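# Lay black tower case on its back in trolley corner

## Task

Put the black tower case in the wooden trolley lying on its back with its front facing up, placed in the corner at the far end from the push bar, with the case's bottom pressed against the trolley's low side and its top pointing toward the side across from it.

## Robot and tools

Robot: one arm on a carriage that runs along a floor track (the rail). The arm carries a vacuum tool with four suction cups in two pairs: channel a (cups at y = -104.5 mm from the cup point) and channel b (y = +104.5 mm), each pair at x = -62 and +62 mm. Cups are 113 mm across; the rims together cover 237 mm along x and 322 mm along y. The cups point along the cup point's +z axis. The arm's joints, base to tool: shoulder pan, shoulder lift, elbow, wrist 1, wrist 2, wrist 3.

Scene frame: fixed to the table. Table top is z = 0, +z up. The track lies along y at x = 0; y = 0 where rail position_m is 0. The table spans x from 0.50 m and y from -0.90 to 0.90 m; elsewhere the floor is 0.53 m lower. The arm base sits at x = 0, y about position_m, z = 0.04 m, facing +x. Results report end_effector_position (m) and end_effector_quat_wxyz of the cup point in this frame, which can be off by a few cm.

execute_actions: arguments actions (a list) and optional cameras. Each action may hold rows, steps, until, and a rail command. rows: up to 15 rows, each applied for one control step (1/30 s). A row is 8 numbers, each from -1 to 1: dx, dy, dz, rx, ry, rz, suction_a, suction_b. The first six are an offset of the cup point from the Hand target shown at the start of that action, expressed in the Hand target's own axes (not the scene frame). Every row in one action counts from that same start, not from the previous row; a new action starts from the new Hand target, so repeating an offset moves further. Scale: 1.0 = 0.6 m for dx, dy, dz and 180 degrees for rx, ry, rz (one rotation vector). suction_a and suction_b are absolute commands: above 0.01 is on, 0 is off, and they persist, so resend your last values to keep them. steps: 1 to 450 (default 15), at least the number of rows; after the last row the arm keeps heading for that row's target. An empty actions list just returns the state. For gentle motion ramp offsets, e.g. 0.01 more per row (0.18 m/s). Orientation is clipped to within 32 degrees of the current one each step.

Rail: {"rail": {"position_m": p}} sets an absolute carriage place, -3 to 3 m; speed_m_s 0.01 to 1; acceleration_factor 0.1 to 1; {"rail": {"stop": true}} brakes. After sending a position, use an action like {"steps": n, "until": {"rail": {"position_status": ["!=", "moving"]}}} and let it arrive before placing things. position_status: moving, done, stopped, contact_stop (blocked, arm stopped too), time_out (something holds it), stopped_with_arm (arm fault stopped it). position_answer not_taken means resend once it stands. until conditions use comparisons such as "=", "!=", "<", ">="; {"all": {"status": "ended"}} and {"any": {"status": "ended"}} also exist. Out-of-range values reject the whole call.

move: target is one row or a list of up to 15 rows, all offsets from the same current Hand target in its axes, same scale as rows. speed in m/s (0.002 to 4.2, default 0.25), blend in m for list corners, stop_force in N (6 to 320) ends the path when push against the motion reaches that; zero (default true) re-zeroes first. Leave stop_force out when backing off a contact. blocking=false returns after 0.5 s; then use wait or stop before further moves or rows. Result line "move:" gives done, off_target, held, moving or fault, plus limits (paced, held). A path over 10 s stops short.

wait: seconds 0 to 10. stop: brakes a running move. zoom_image: camera (cam_high, cam_low, cam_pallet_north, cam_pallet_south, cam_wrist) and region [x0, y0, x1, y1] in pixels, at most 504x504; images are 672x504. zero_wrist_force: re-zeroes the wrist sensor. finished_scene: scene number 1 or 2; the goal must hold without the robot.

Result lines: Hand target (base of next offsets), Joint positions and velocities (rail first, in m; joints in rad), joint torques, Motor temperatures, Wrist force/torque along the tool axes, suction_measured_a/b (0 to 1; 0.75+ on airtight faces, near 0 unsealed; settles within about 1.3 s) and part_present_a/b (1 above 0.09).

Gripping: press both cups of a channel flat on a smooth face, fully covered; edges or gaps leak. Cups shorten up to 21 mm. To release, lower in tiny steps until the case rests, turn both channels off, and wait briefly before moving away.

Avoid: force over about 400 N or joint torque over limits (shoulder 693, elbow 407, wrists 100 N m) causes a 10 s stop; fast moves into contact, slams, drops, releasing moving parts, pushing objects out of the work area. Motors over 85 °C brake the arm; holding loads or straining heats them. Objects may get brief random nudges.

Each tool is called after "Call:" as name(argument=value, ...), one argument or row to a line, values as JSON.

## Session

Call:
execute_actions(
  actions=[],
)

Scene clock: 0.00 s.
end_effector_position=(+0.8500, -2.5122, +0.4400) suction_measured_a=0.00 part_present_a=0 suction_measured_b=0.01 part_present_b=0 end_effector_quat_wxyz=(+0.000, +0.000, +1.000, +0.000)
Joint positions: [-2.512 -0.239 -1.498 2.092 -2.165 -1.571 1.332]
Joint velocities: within noise
Joint torques (N m): no reading
Motor temperatures (°C): [25 30 33 27 36 22]
Wrist force (N): no reading
Wrist torque (N m): no reading
Wrist force, peak (N): no reading
Hand target: +0.8500, -2.5122, +0.4400; +0.000, +0.000, +1.000, +0.000
Tool commands: tool/suction_a=+0.0 tool/suction_b=+0.0
rail: position_m=-2.512 position_status=done

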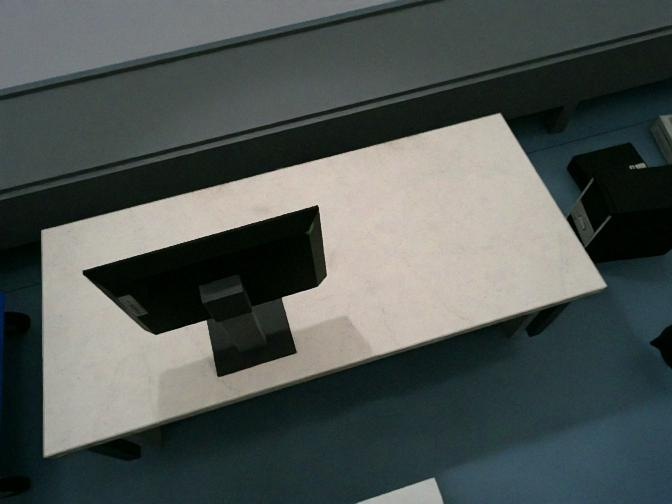

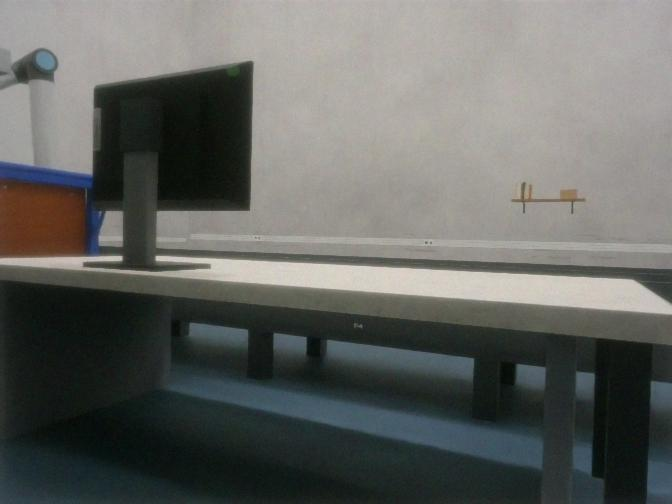

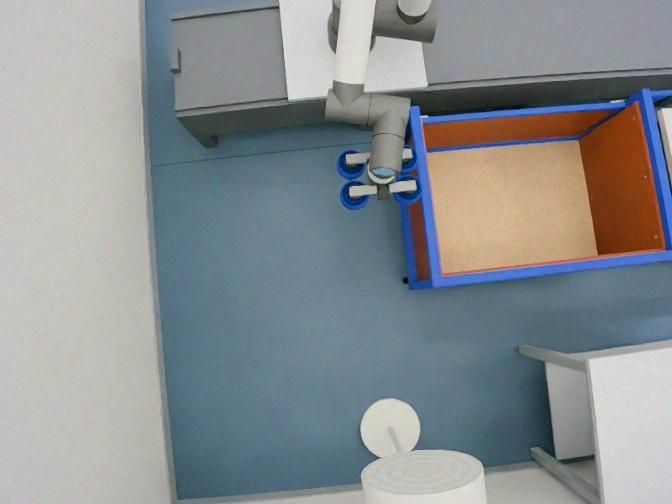

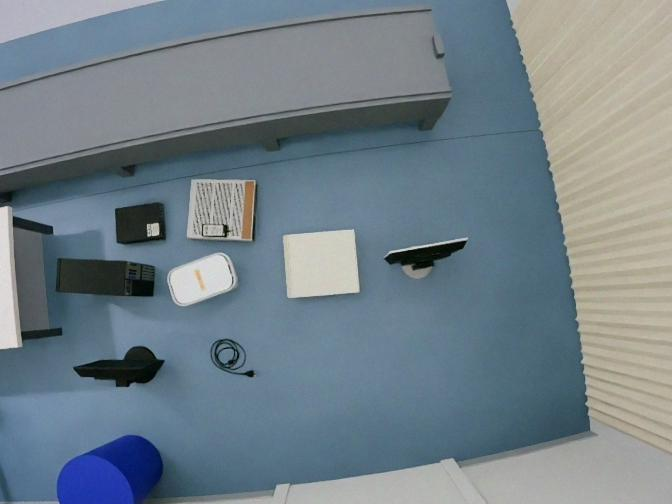

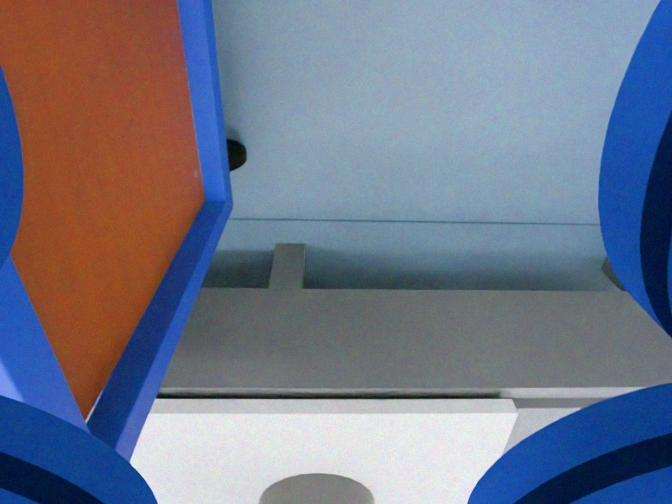

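Call:
zoom_image(
  camera="cam_pallet_south",
  region=[0, 150, 300, 400],
)

Call:
zoom_image(
  camera="cam_pallet_north",
  region=[320, 0, 672, 300],
)

Call:
zoom_image(
  camera="cam_high",
  region=[472, 80, 672, 380],
)

Call:
zoom_image(
  camera="cam_low",
  region=[0, 0, 336, 300],
)

Scaled by 1.680.

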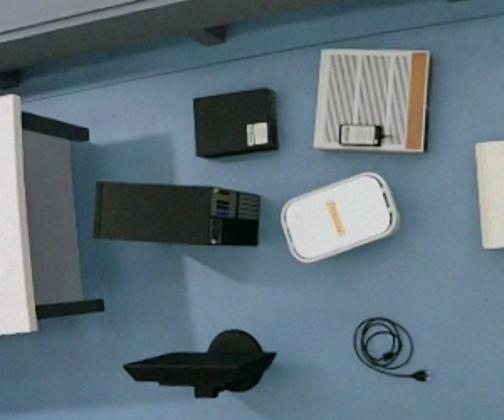

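Scaled by 1.432.

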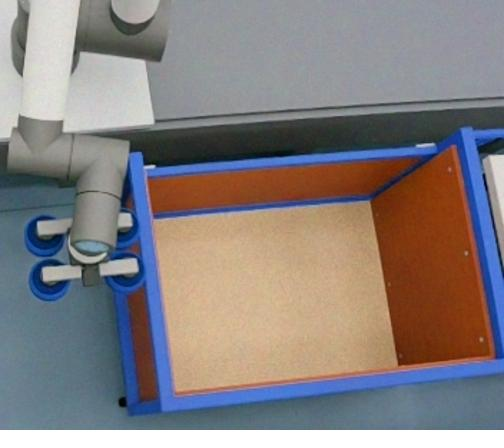

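Scaled by 1.680.

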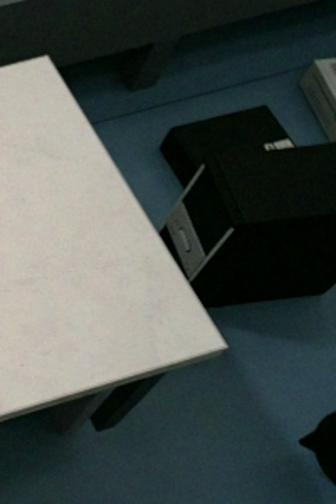

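Scaled by 1.500.

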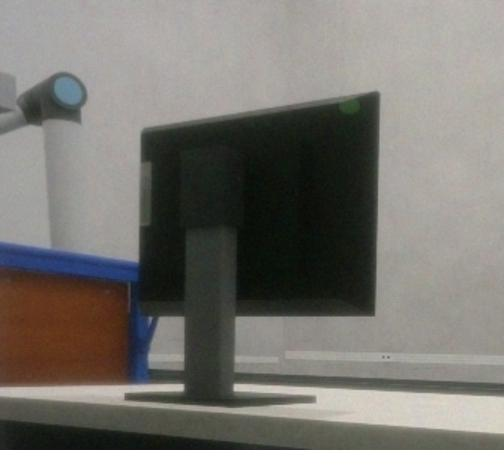

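Call:
zoom_image(
  camera="cam_pallet_north",
  region=[390, 80, 550, 200],
)

Call:
zoom_image(
  camera="cam_pallet_north",
  region=[390, 180, 550, 300],
)

Call:
zoom_image(
  camera="cam_pallet_north",
  region=[540, 70, 672, 280],
)

Call:
zoom_image(
  camera="cam_low",
  region=[0, 130, 160, 270],
)

Call:
zoom_image(
  camera="cam_high",
  region=[0, 200, 150, 504],
)

Scaled by 3.150.

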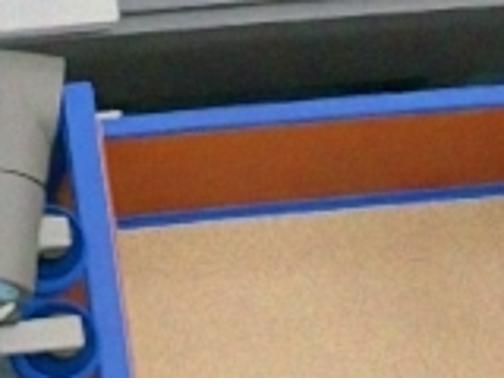

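Scaled by 3.150.

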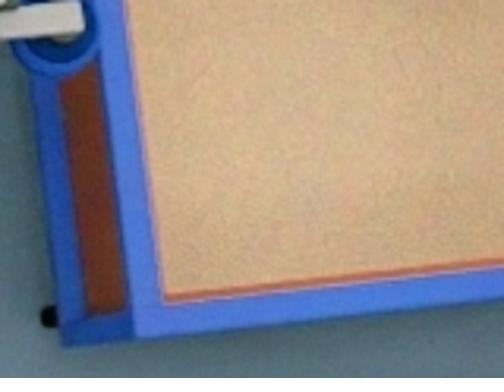

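Scaled by 2.400.

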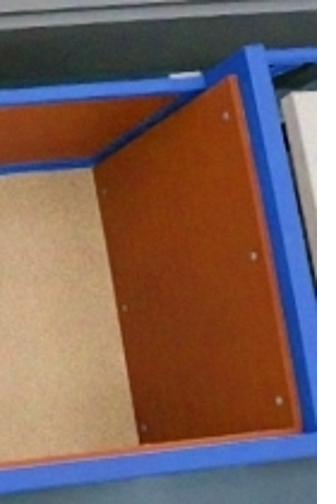

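Scaled by 3.150.

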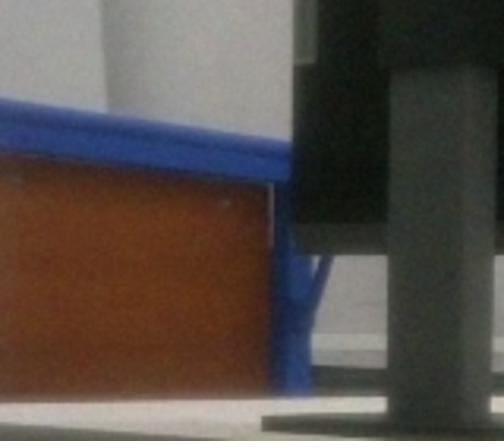

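Scaled by 1.658.

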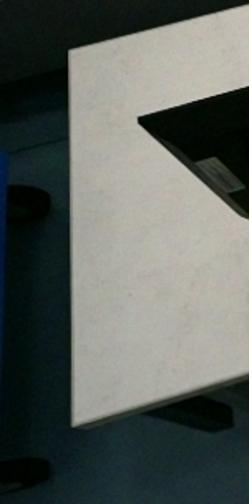

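Call:
move(
  target=[0.25, 0, -0.7667, 0, 0, 0, 0, 0],
  speed=0.3,
  cameras=["cam_pallet_north", "cam_wrist"],
)

Call:
execute_actions(
  actions=[
    {"rail": {"position_m": -1.85, "speed_m_s": 0.6}, "steps": 150, "until": {"rail": {"position_status": ["!=", "moving"]}}},
  ],
  cameras=["cam_pallet_north", "cam_wrist", "cam_high", "cam_low"],
)

Scene clock: 8.20 s.
end_effector_position=(+0.7000, -2.5122, +0.8998) suction_measured_a=0.00 part_present_a=0 suction_measured_b=0.01 part_present_b=0 end_effector_quat_wxyz=(+0.000, +0.000, +1.000, +0.000)
Joint positions: [-2.512 -0.291 -1.821 1.716 -1.465 -1.571 1.28]
Joint velocities: within noise
Joint torques (N m): [-17.84 -82.89 -127.23 -7.85 3.43 -4.67]
Motor temperatures (°C): [25 30 33 27 36 22]
Wrist force (N): [-0.3 0.8 -0.8]
Wrist torque (N m): [0.10 0.10 -0.06]
Wrist force, peak (N): [0.5 0.2 -4.8]
Hand target: +0.7000, -2.5122, +0.9000; +0.000, +0.000, +1.000, +0.000
Off the commanded pose: 0.000 m, 0 deg.
rail: position_m=-2.512 position_status=done
move: done
Images, in order (width x height): cam_pallet_north 672x504, cam_wrist 672x504.

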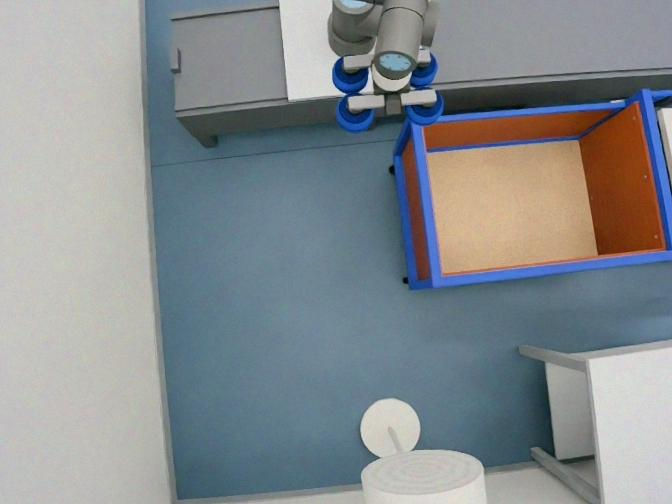

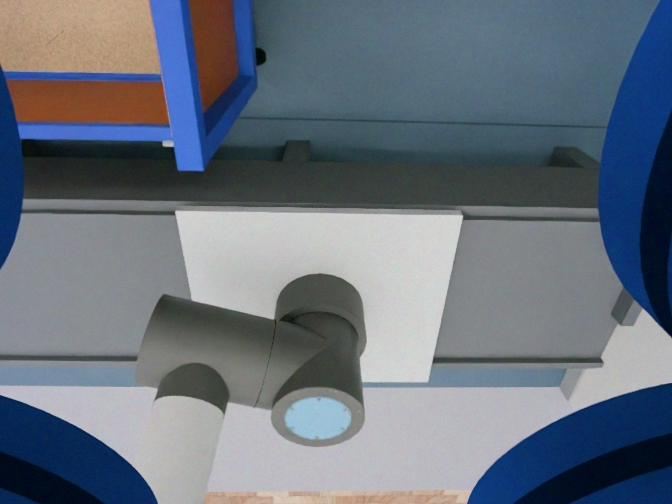

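Scene clock: 10.73 s.
end_effector_position=(+0.7000, -1.8500, +0.9000) suction_measured_a=0.00 part_present_a=0 suction_measured_b=0.01 part_present_b=0 end_effector_quat_wxyz=(+0.000, +0.000, +1.000, +0.000)
Joint positions: [-1.85 -0.291 -1.821 1.715 -1.465 -1.571 1.28]
Joint velocities: within noise
Joint torques (N m): [-4.27 -57.9 -116.16 -10.66 4.88 -4.69]
Motor temperatures (°C): [25 30 33 27 36 22]
Wrist force (N): [-0.2 1.2 -0.7]
Wrist torque (N m): [0.16 0.09 -0.05]
Wrist force, peak (N): [-0.6 2.4 -0.9]
Hand target: +0.7000, -1.8500, +0.9000; +0.000, +0.000, +1.000, +0.000
Tool commands: tool/suction_a=+0.0 tool/suction_b=+0.0
Off the commanded pose: 0.000 m, 0 deg.
rail: position_m=-1.850 speed_m_s=0.60 position_status=done
Images, in order (width x height): cam_high 672x504, cam_low 672x504, cam_pallet_north 672x504, cam_wrist 672x504.

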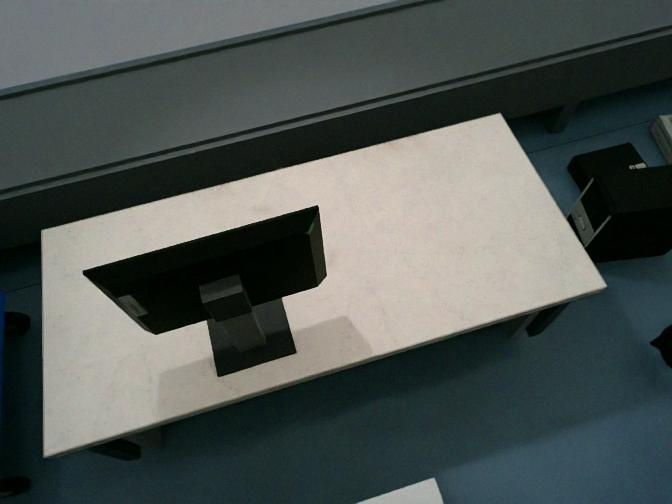

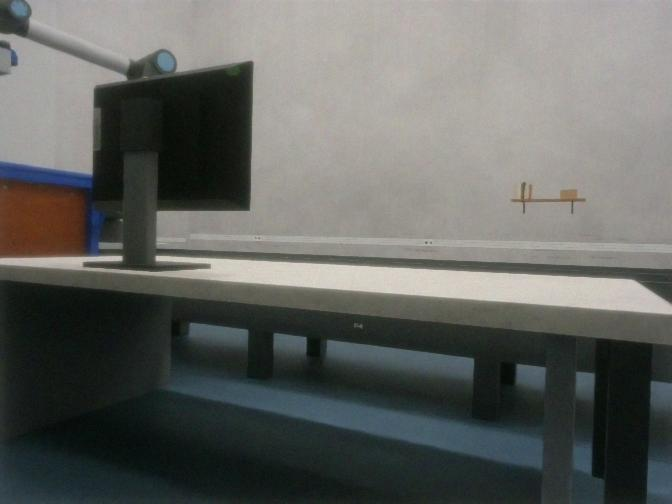

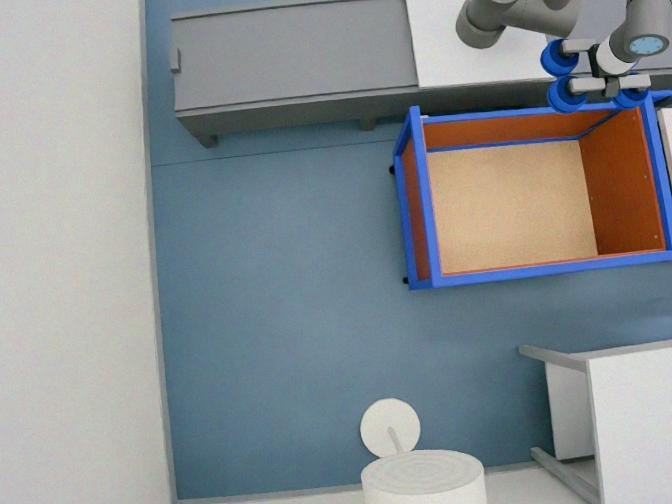

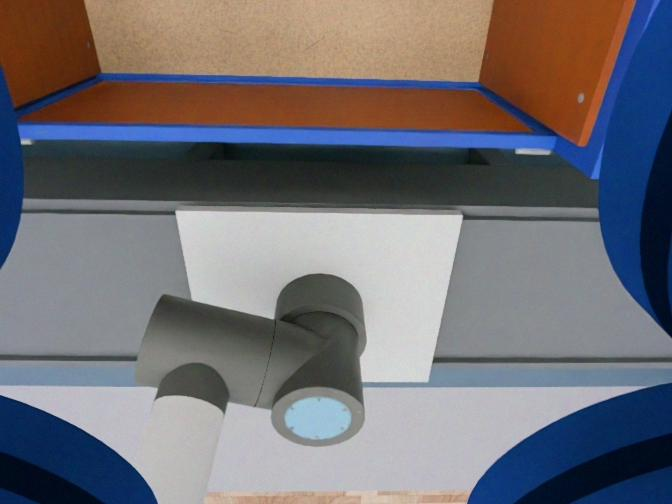

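Call:
execute_actions(
  actions=[
    {"rail": {"position_m": -1.15, "speed_m_s": 0.6}, "steps": 150, "until": {"rail": {"position_status": ["!=", "moving"]}}},
  ],
  cameras=["cam_pallet_north", "cam_wrist", "cam_high"],
)

Call:
move(
  target=[0, 0, 0.5, 0, 0, 0, 0, 0],
  speed=0.3,
  cameras=["cam_pallet_north", "cam_wrist", "cam_high"],
)

Call:
move(
  target=[-0.333333, 0, 0, 0, 0, 0, 0, 0],
  speed=0.3,
  cameras=["cam_pallet_north", "cam_wrist", "cam_high"],
)

Scene clock: 18.27 s.
end_effector_position=(+0.7000, -1.1500, +0.9000) suction_measured_a=0.00 part_present_a=0 suction_measured_b=0.01 part_present_b=0 end_effector_quat_wxyz=(+0.000, +0.000, +1.000, +0.000)
Joint positions: [-1.15 -0.291 -1.821 1.715 -1.465 -1.571 1.28]
Joint velocities: within noise
Joint torques (N m): [16.83 -35.54 -106.88 -13.45 4.45 -4.62]
Motor temperatures (°C): [25 30 33 27 36 22]
Wrist force (N): [-0.6 0.7 -0.8]
Wrist torque (N m): [0.08 0.15 -0.05]
Wrist force, peak (N): [-0.2 2.6 -0.8]
Hand target: +0.7000, -1.1500, +0.9000; +0.000, +0.000, +1.000, +0.000
Tool commands: tool/suction_a=+0.0 tool/suction_b=+0.0
Off the commanded pose: 0.000 m, 0 deg.
rail: position_m=-1.150 speed_m_s=0.60 position_status=done
Images, in order (width x height): cam_high 672x504, cam_pallet_north 672x504, cam_wrist 672x504.

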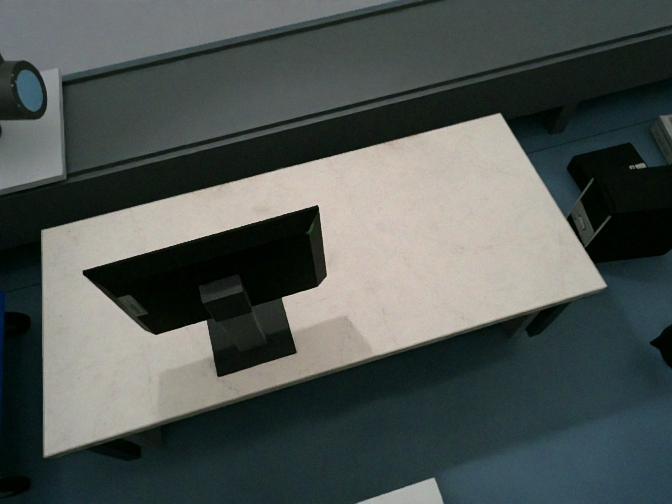

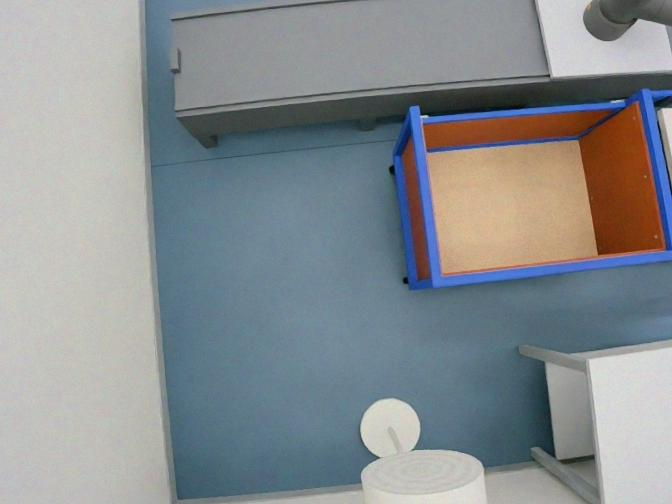

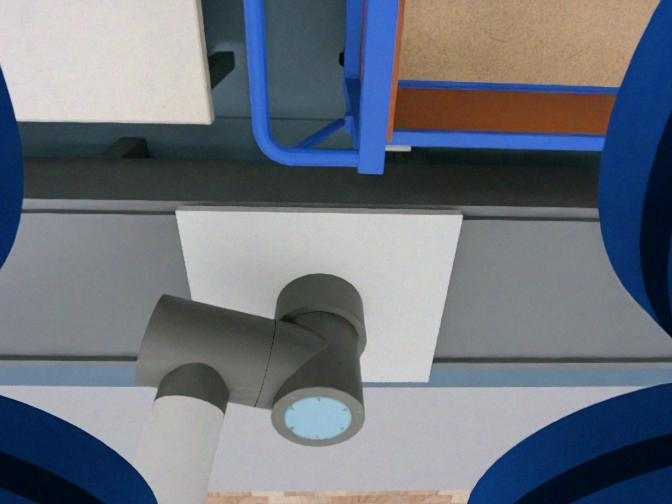

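Scene clock: 20.03 s.
end_effector_position=(+0.6999, -1.1500, +0.6003) suction_measured_a=0.00 part_present_a=0 suction_measured_b=0.01 part_present_b=0 end_effector_quat_wxyz=(+0.000, +0.000, +1.000, +0.000)
Joint positions: [-1.15 -0.291 -1.781 2.103 -1.893 -1.571 1.279]
Joint velocities: within noise
Joint torques (N m): [18.35 -23.54 -95.26 -14.58 3.66 2.78]
Motor temperatures (°C): [25 30 33 27 36 22]
Wrist force (N): [-0.3 0.6 -0.8]
Wrist torque (N m): [0.07 0.06 -0.05]
Wrist force, peak (N): [-0.3 1.1 -4.5]
Hand target: +0.7000, -1.1500, +0.6000; +0.000, +0.000, +1.000, +0.000
Off the commanded pose: 0.000 m, 0 deg.
rail: position_m=-1.150 speed_m_s=0.60 position_status=done
move: done
Images, in order (width x height): cam_high 672x504, cam_pallet_north 672x504, cam_wrist 672x504.

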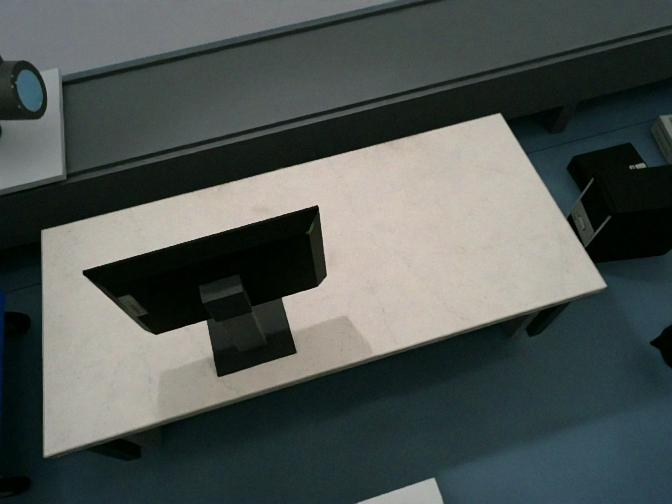

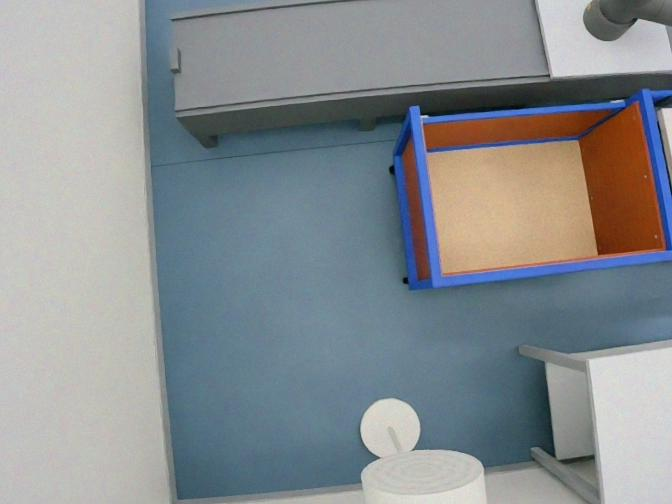

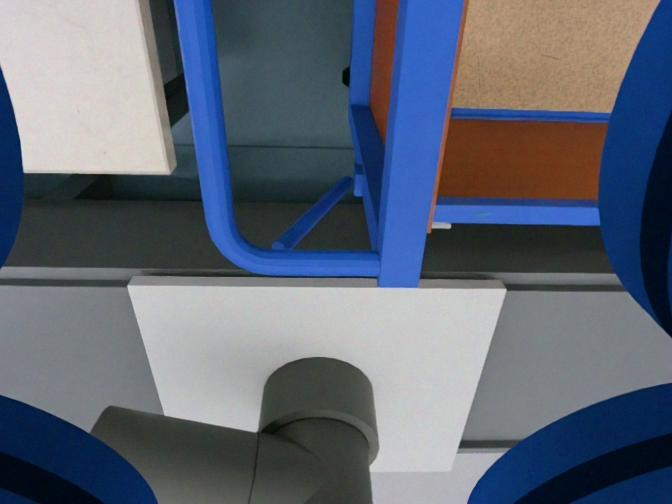

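Scene clock: 21.43 s.
end_effector_position=(+0.8996, -1.1500, +0.6000) suction_measured_a=0.00 part_present_a=0 suction_measured_b=0.01 part_present_b=0 end_effector_quat_wxyz=(+0.000, +0.000, +1.000, +0.000)
Joint positions: [-1.15 -0.225 -1.533 1.882 -1.92 -1.571 1.346]
Joint velocities: within noise
Joint torques (N m): [22.39 -79.41 -117.94 -8.13 -3.82 5.41]
Motor temperatures (°C): [25 30 33 27 36 22]
Wrist force (N): [-0.3 0.2 0.0]
Wrist torque (N m): [-0.02 0.04 0.00]
Wrist force, peak (N): [3.2 0.7 -1.1]
Hand target: +0.9000, -1.1500, +0.6000; +0.000, +0.000, +1.000, +0.000
Off the commanded pose: 0.000 m, 0 deg.
rail: position_m=-1.150 speed_m_s=0.60 position_status=done
move: done
Images, in order (width x height): cam_high 672x504, cam_pallet_north 672x504, cam_wrist 672x504.

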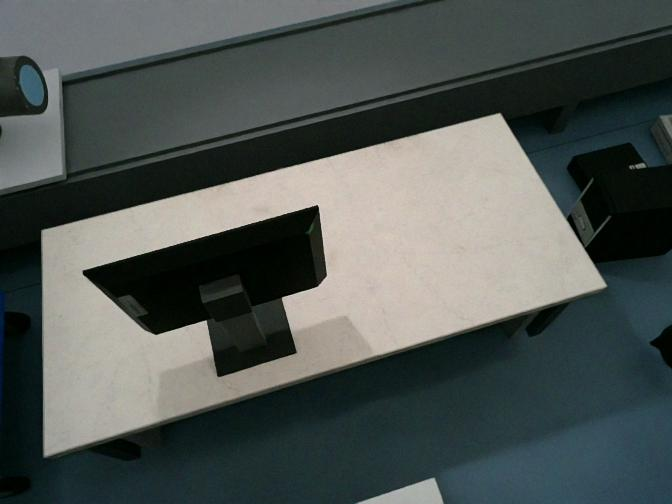

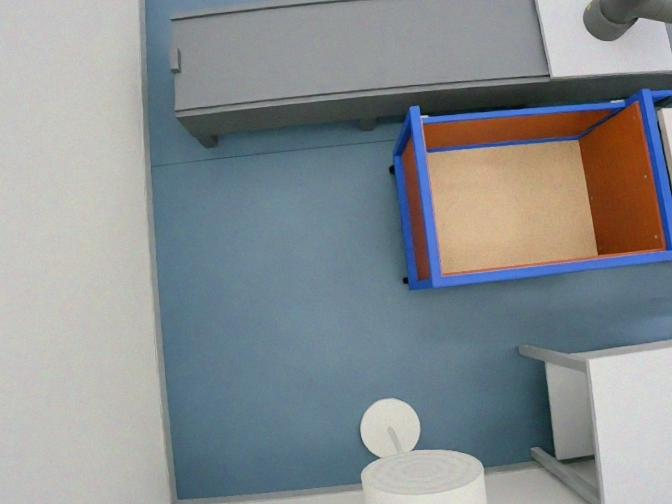

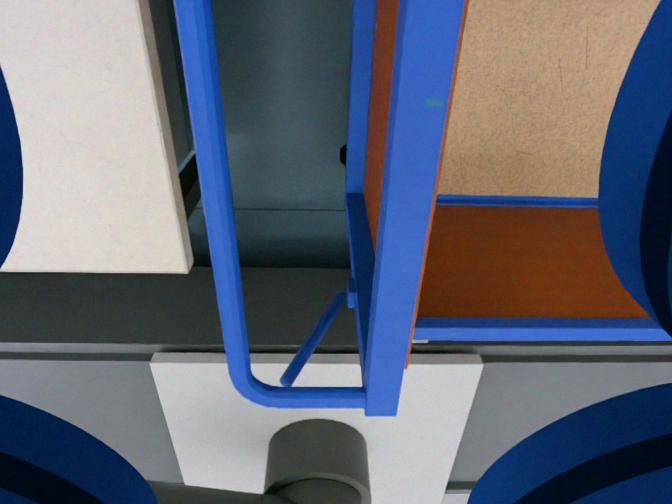

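Call:
zoom_image(
  camera="cam_wrist",
  region=[100, 200, 260, 320],
)

Call:
zoom_image(
  camera="cam_wrist",
  region=[330, 150, 490, 270],
)

Call:
zoom_image(
  camera="cam_wrist",
  region=[340, 310, 500, 430],
)

Call:
zoom_image(
  camera="cam_pallet_north",
  region=[560, 60, 672, 270],
)

Scaled by 3.150.

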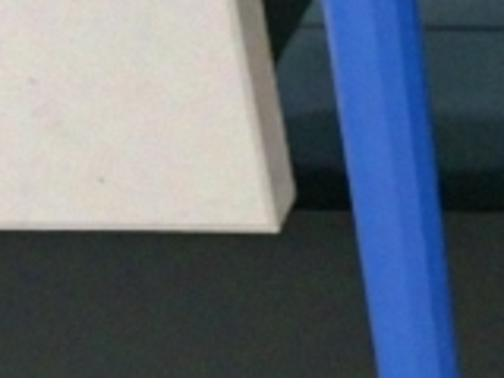

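Scaled by 3.150.

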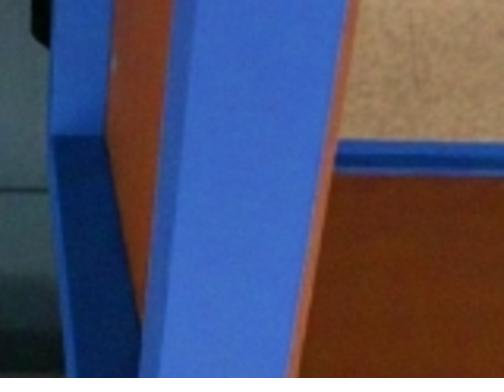

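Scaled by 3.150.

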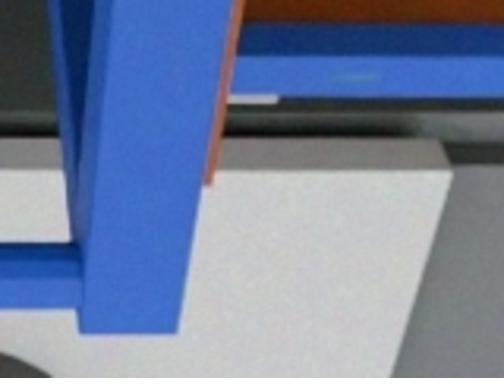

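Scaled by 2.400.

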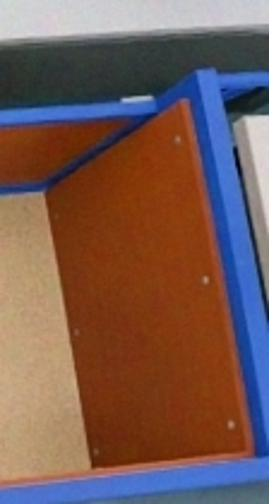

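Call:
move(
  target=[0.333333, 0, -0.6, 0, 0, 0, 0, 0],
  speed=0.4,
  cameras=[],
)

Call:
execute_actions(
  actions=[
    {"rail": {"position_m": 1.5, "speed_m_s": 0.8}, "steps": 250, "until": {"rail": {"position_status": ["!=", "moving"]}}},
  ],
  cameras=["cam_pallet_south", "cam_wrist", "cam_high", "cam_low"],
)

Scene clock: 25.90 s.
end_effector_position=(+0.7001, -1.1500, +0.9598) suction_measured_a=0.00 part_present_a=0 suction_measured_b=0.01 part_present_b=0 end_effector_quat_wxyz=(+0.000, +0.000, +1.000, +0.000)
Joint positions: [-1.15 -0.291 -1.811 1.625 -1.385 -1.571 1.28]
Joint velocities: within noise
Joint torques (N m): [-21.38 -86.45 -123.6 -7.7 5.69 -4.6]
Motor temperatures (°C): [25 30 33 27 36 22]
Wrist force (N): [0.0 0.6 -0.9]
Wrist torque (N m): [0.08 0.07 -0.02]
Wrist force, peak (N): [2.3 0.9 -5.0]
Hand target: +0.7000, -1.1500, +0.9600; +0.000, +0.000, +1.000, +0.000
Off the commanded pose: 0.000 m, 0 deg.
rail: position_m=-1.150 speed_m_s=0.60 position_status=done
move: done
No camera images: "cameras" was empty.

Scene clock: 31.03 s.
end_effector_position=(+0.7000, +1.5000, +0.9600) suction_measured_a=0.00 part_present_a=0 suction_measured_b=0.01 part_present_b=0 end_effector_quat_wxyz=(+0.000, +0.000, +1.000, +0.000)
Joint positions: [1.5 -0.291 -1.811 1.625 -1.385 -1.571 1.28]
Joint velocities: within noise
Joint torques (N m): [4.92 -53 -105.08 -13.52 0.92 -4.67]
Motor temperatures (°C): [25 30 33 27 36 22]
Wrist force (N): [-0.4 0.5 -0.9]
Wrist torque (N m): [0.07 0.13 -0.02]
Wrist force, peak (N): [-0.3 2.2 -1.1]
Hand target: +0.7000, +1.5000, +0.9600; +0.000, +0.000, +1.000, +0.000
Tool commands: tool/suction_a=+0.0 tool/suction_b=+0.0
Off the commanded pose: 0.000 m, 0 deg.
rail: position_m=1.500 speed_m_s=0.80 position_status=done
Images, in order (width x height): cam_high 672x504, cam_low 672x504, cam_pallet_south 672x504, cam_wrist 672x504.

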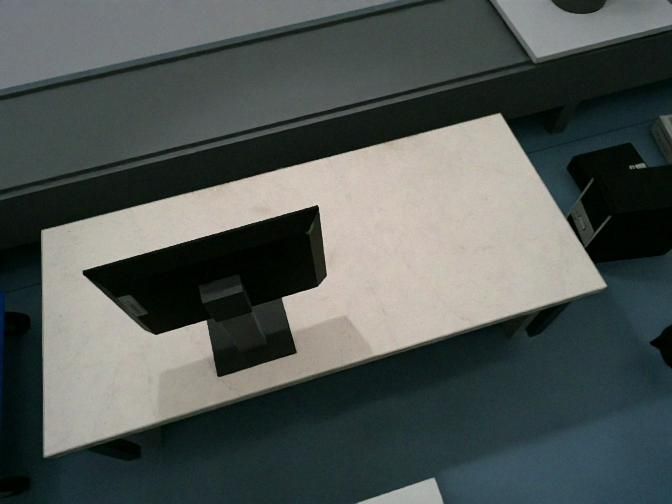

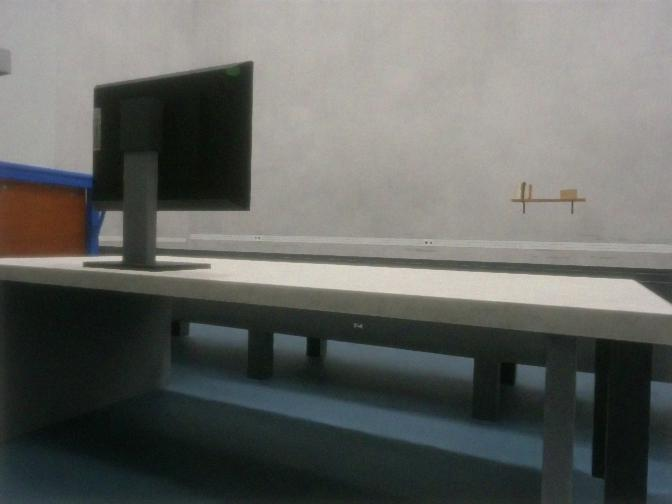

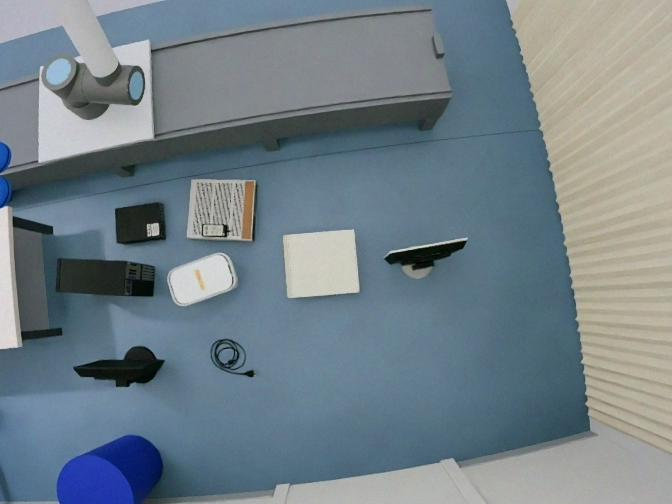

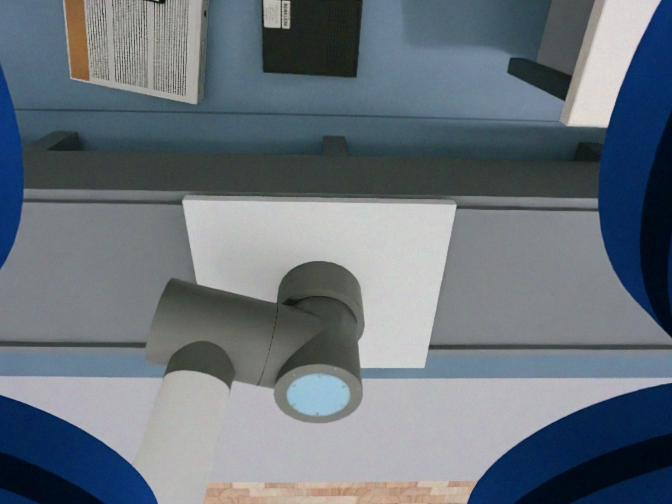

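Call:
move(
  target=[-1.0, 0, 0.6, 0, 0, 0, 0, 0],
  speed=0.35,
  cameras=["cam_pallet_south", "cam_wrist"],
)

Call:
execute_actions(
  actions=[
    {"rail": {"position_m": 1.3, "speed_m_s": 0.5}, "steps": 120, "until": {"rail": {"position_status": ["!=", "moving"]}}},
  ],
  cameras=["cam_pallet_south", "cam_wrist", "cam_high"],
)

Scene clock: 34.27 s.
end_effector_position=(+1.2997, +1.5000, +0.6002) suction_measured_a=0.00 part_present_a=0 suction_measured_b=0.01 part_present_b=0 end_effector_quat_wxyz=(+0.000, +0.000, +1.000, +0.000)
Joint positions: [1.5 -0.155 -1.074 1.275 -1.772 -1.571 1.416]
Joint velocities: within noise
Joint torques (N m): [25.64 -198.86 -120.02 -8.37 -3.63 4.91]
Motor temperatures (°C): [25 30 33 27 36 22]
Wrist force (N): [-0.7 0.1 0.0]
Wrist torque (N m): [-0.08 0.22 -0.03]
Wrist force, peak (N): [3.2 0.4 -3.6]
Hand target: +1.3000, +1.5000, +0.6000; +0.000, +0.000, +1.000, +0.000
Off the commanded pose: 0.000 m, 0 deg.
rail: position_m=1.500 speed_m_s=0.80 position_status=done
move: done
Images, in order (width x height): cam_pallet_south 672x504, cam_wrist 672x504.

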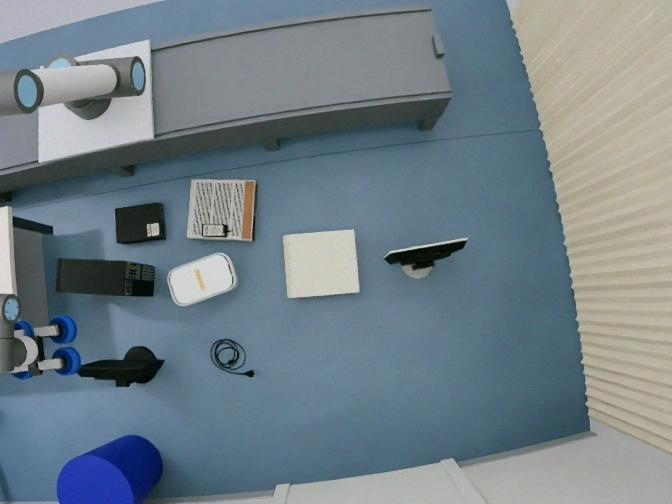

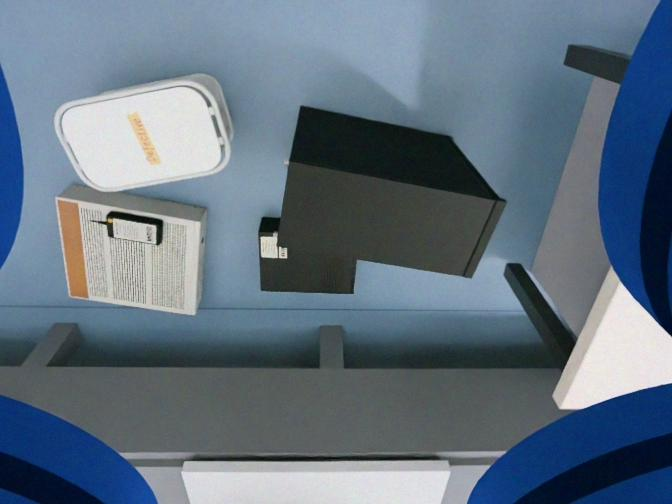

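Scene clock: 35.80 s.
end_effector_position=(+1.3000, +1.3000, +0.6000) suction_measured_a=0.00 part_present_a=0 suction_measured_b=0.01 part_present_b=0 end_effector_quat_wxyz=(+0.000, +0.000, +1.000, +0.000)
Joint positions: [1.3 -0.155 -1.074 1.275 -1.772 -1.571 1.416]
Joint velocities: within noise
Joint torques (N m): [-12.82 -200.41 -117.22 -9.24 -1.46 5.71]
Motor temperatures (°C): [25 30 33 27 36 22]
Wrist force (N): [-0.4 0.6 -0.2]
Wrist torque (N m): [-0.01 0.18 -0.03]
Wrist force, peak (N): [-0.4 2.7 -0.2]
Hand target: +1.3000, +1.3000, +0.6000; +0.000, +0.000, +1.000, +0.000
Tool commands: tool/suction_a=+0.0 tool/suction_b=+0.0
Off the commanded pose: 0.000 m, 0 deg.
rail: position_m=1.300 speed_m_s=0.50 position_status=done
Images, in order (width x height): cam_high 672x504, cam_pallet_south 672x504, cam_wrist 672x504.

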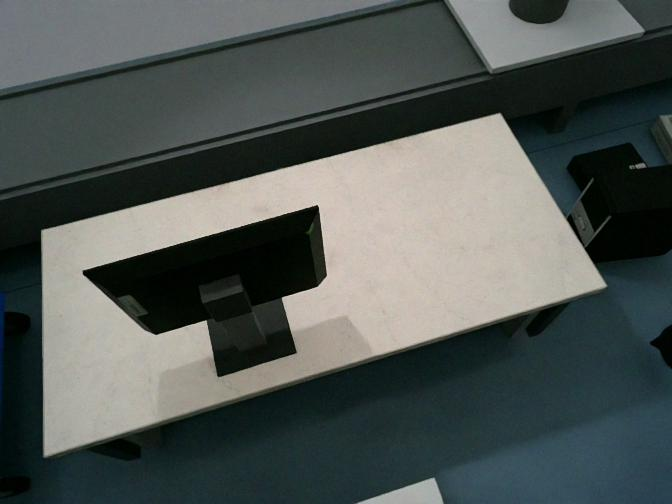

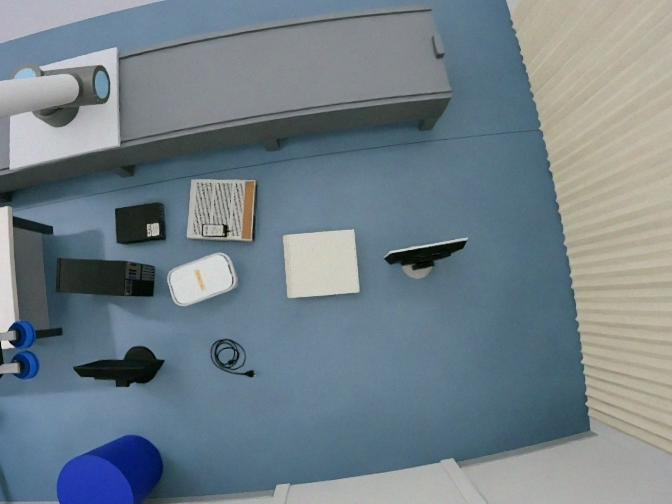

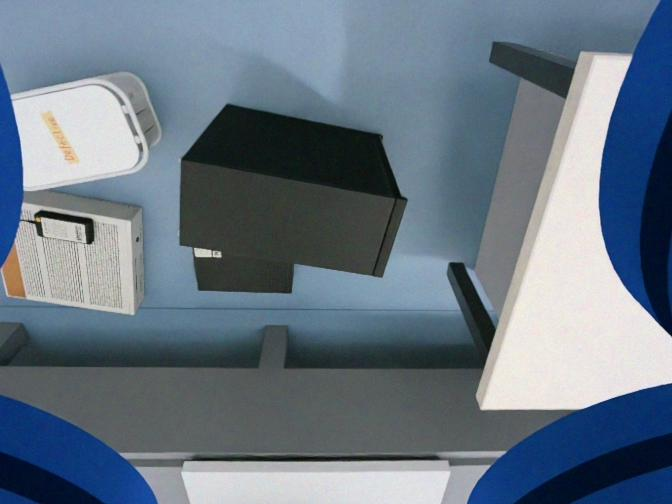

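Call:
zoom_image(
  camera="cam_wrist",
  region=[160, 80, 420, 300],
)

Call:
zoom_image(
  camera="cam_pallet_south",
  region=[20, 190, 250, 400],
)

Scaled by 1.938.

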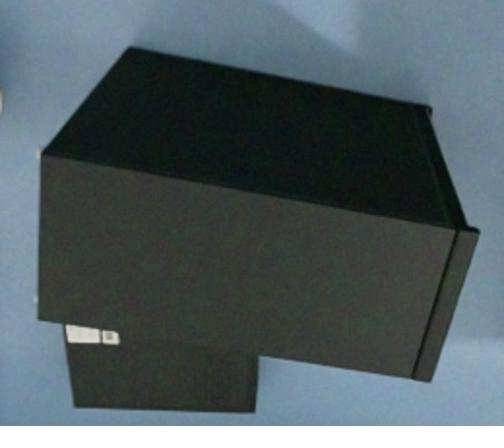

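Scaled by 2.191.

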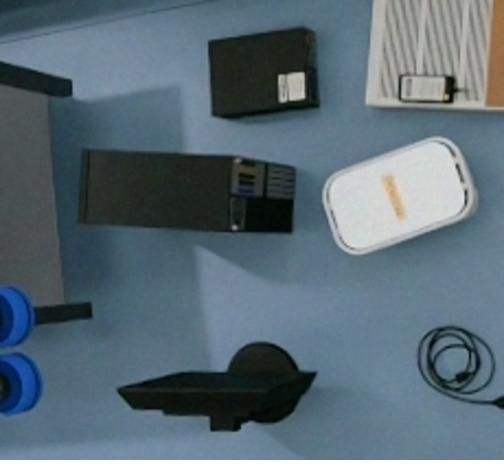

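Call:
execute_actions(
  actions=[
    {"rail": {"position_m": 1.6, "speed_m_s": 0.6}, "steps": 150, "until": {"rail": {"position_status": ["!=", "moving"]}}},
  ],
  cameras=["cam_wrist"],
)

Call:
move(
  target=[1.0, 0.335, -0.185, 0, 0, 0, 0, 0],
  speed=0.35,
  cameras=[],
)

Scene clock: 47.77 s.
end_effector_position=(+1.3000, +1.6000, +0.6000) suction_measured_a=0.00 part_present_a=0 suction_measured_b=0.01 part_present_b=0 end_effector_quat_wxyz=(+0.000, +0.000, +1.000, +0.000)
Joint positions: [1.6 -0.155 -1.074 1.275 -1.772 -1.571 1.416]
Joint velocities: within noise
Joint torques (N m): [17.36 -233.05 -105.69 -12.66 1.46 5.14]
Motor temperatures (°C): [25 30 32 27 36 22]
Wrist force (N): [-0.5 0.2 -0.5]
Wrist torque (N m): [-0.06 0.19 -0.03]
Wrist force, peak (N): [-0.4 -2.4 -0.2]
Hand target: +1.3000, +1.6000, +0.6000; +0.000, +0.000, +1.000, +0.000
Tool commands: tool/suction_a=+0.0 tool/suction_b=+0.0
Off the commanded pose: 0.000 m, 0 deg.
rail: position_m=1.600 speed_m_s=0.60 position_status=done
Images, in order (width x height): cam_wrist 672x504.

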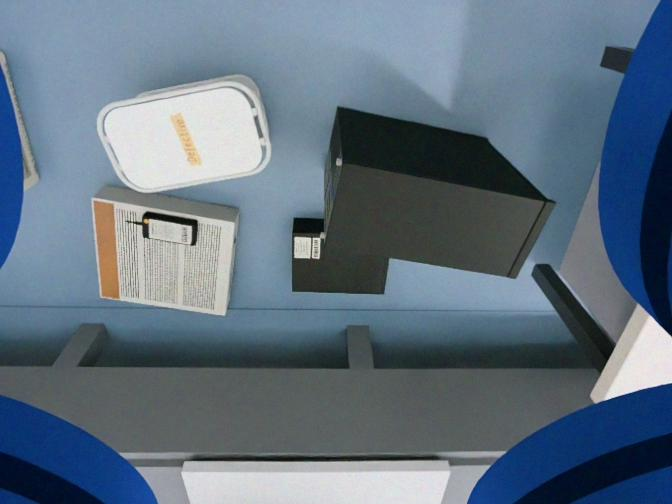

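Scene clock: 50.37 s.
end_effector_position=(+0.7003, +1.8009, +0.7109) suction_measured_a=0.00 part_present_a=0 suction_measured_b=0.01 part_present_b=0 end_effector_quat_wxyz=(+0.000, +0.000, +1.000, +0.000)
Joint positions: [1.6 0 -1.778 1.945 -1.737 -1.571 1.571]
Joint velocities: within noise
Joint torques (N m): [23.41 -91.96 -98.93 -9.05 -1.61 5.05]
Motor temperatures (°C): [25 30 32 27 36 22]
Wrist force (N): [0.0 1.1 -1.2]
Wrist torque (N m): [0.13 -0.03 -0.07]
Wrist force, peak (N): [-4.1 -1.3 0.8]
Hand target: +0.7000, +1.8010, +0.7110; +0.000, +0.000, +1.000, +0.000
Off the commanded pose: 0.000 m, 0 deg.
rail: position_m=1.600 speed_m_s=0.60 position_status=done
move: done
No camera images: "cameras" was empty.

Call:
move(
  target=[
    [0, 0.1645, -0.0290, -0.1111, 0, 0, 0, 0],
    [0, 0.3092, -0.1125, -0.2222, 0, 0, 0, 0],
    [0, 0.4166, -0.2405, -0.3333, 0, 0, 0, 0],
    [0, 0.4737, -0.3975, -0.4444, 0, 0, 0, 0],
    [0, 0.4737, -0.5645, -0.5556, 0, 0, 0, 0],
    [0, 0.4166, -0.7215, -0.6667, 0, 0, 0, 0],
    [0, 0.3092, -0.8495, -0.7778, 0, 0, 0, 0],
  ],
  speed=0.3,
  blend=0.02,
  cameras=["cam_pallet_south", "cam_wrist"],
)

Scene clock: 55.80 s.
end_effector_position=(+0.7000, +1.9866, +1.2206) suction_measured_a=0.00 part_present_a=0 suction_measured_b=0.01 part_present_b=0 end_effector_quat_wxyz=(+0.000, +0.000, +0.342, +0.940)
Joint positions: [1.6 0 -1.779 1.944 -1.736 0.872 1.57]
Joint velocities: within noise
Joint torques (N m): [28.18 -24.87 -124.91 -7.76 10.04 -4.75]
Motor temperatures (°C): [25 30 32 27 36 22]
Wrist force (N): [-1.4 -0.2 -1.0]
Wrist torque (N m): [0.17 -0.67 0.12]
Wrist force, peak (N): [-1.6 1.4 -1.1]
Hand target: +0.7000, +1.9866, +1.2207; +0.000, +0.000, +0.342, +0.940
Off the commanded pose: 0.000 m, 0 deg.
rail: position_m=1.600 speed_m_s=0.60 position_status=done
move: done
Images, in order (width x height): cam_pallet_south 672x504, cam_wrist 672x504.

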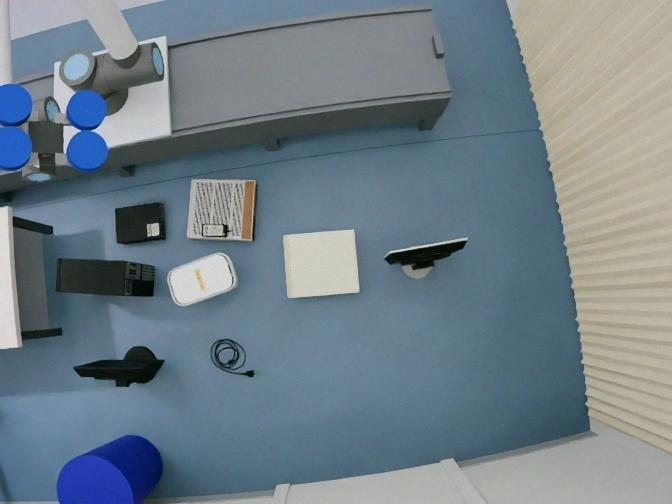

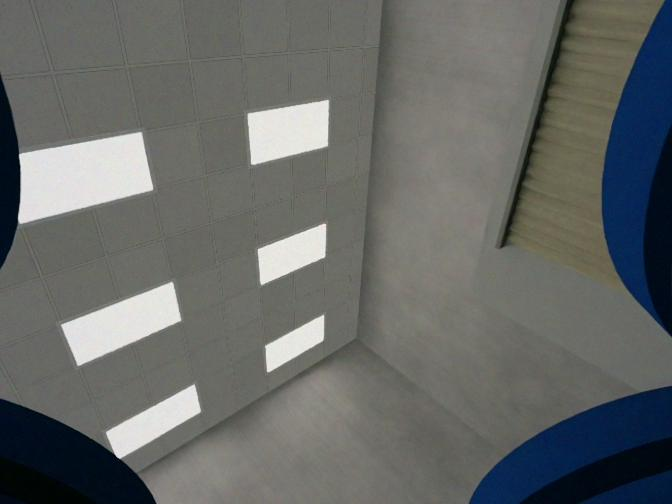

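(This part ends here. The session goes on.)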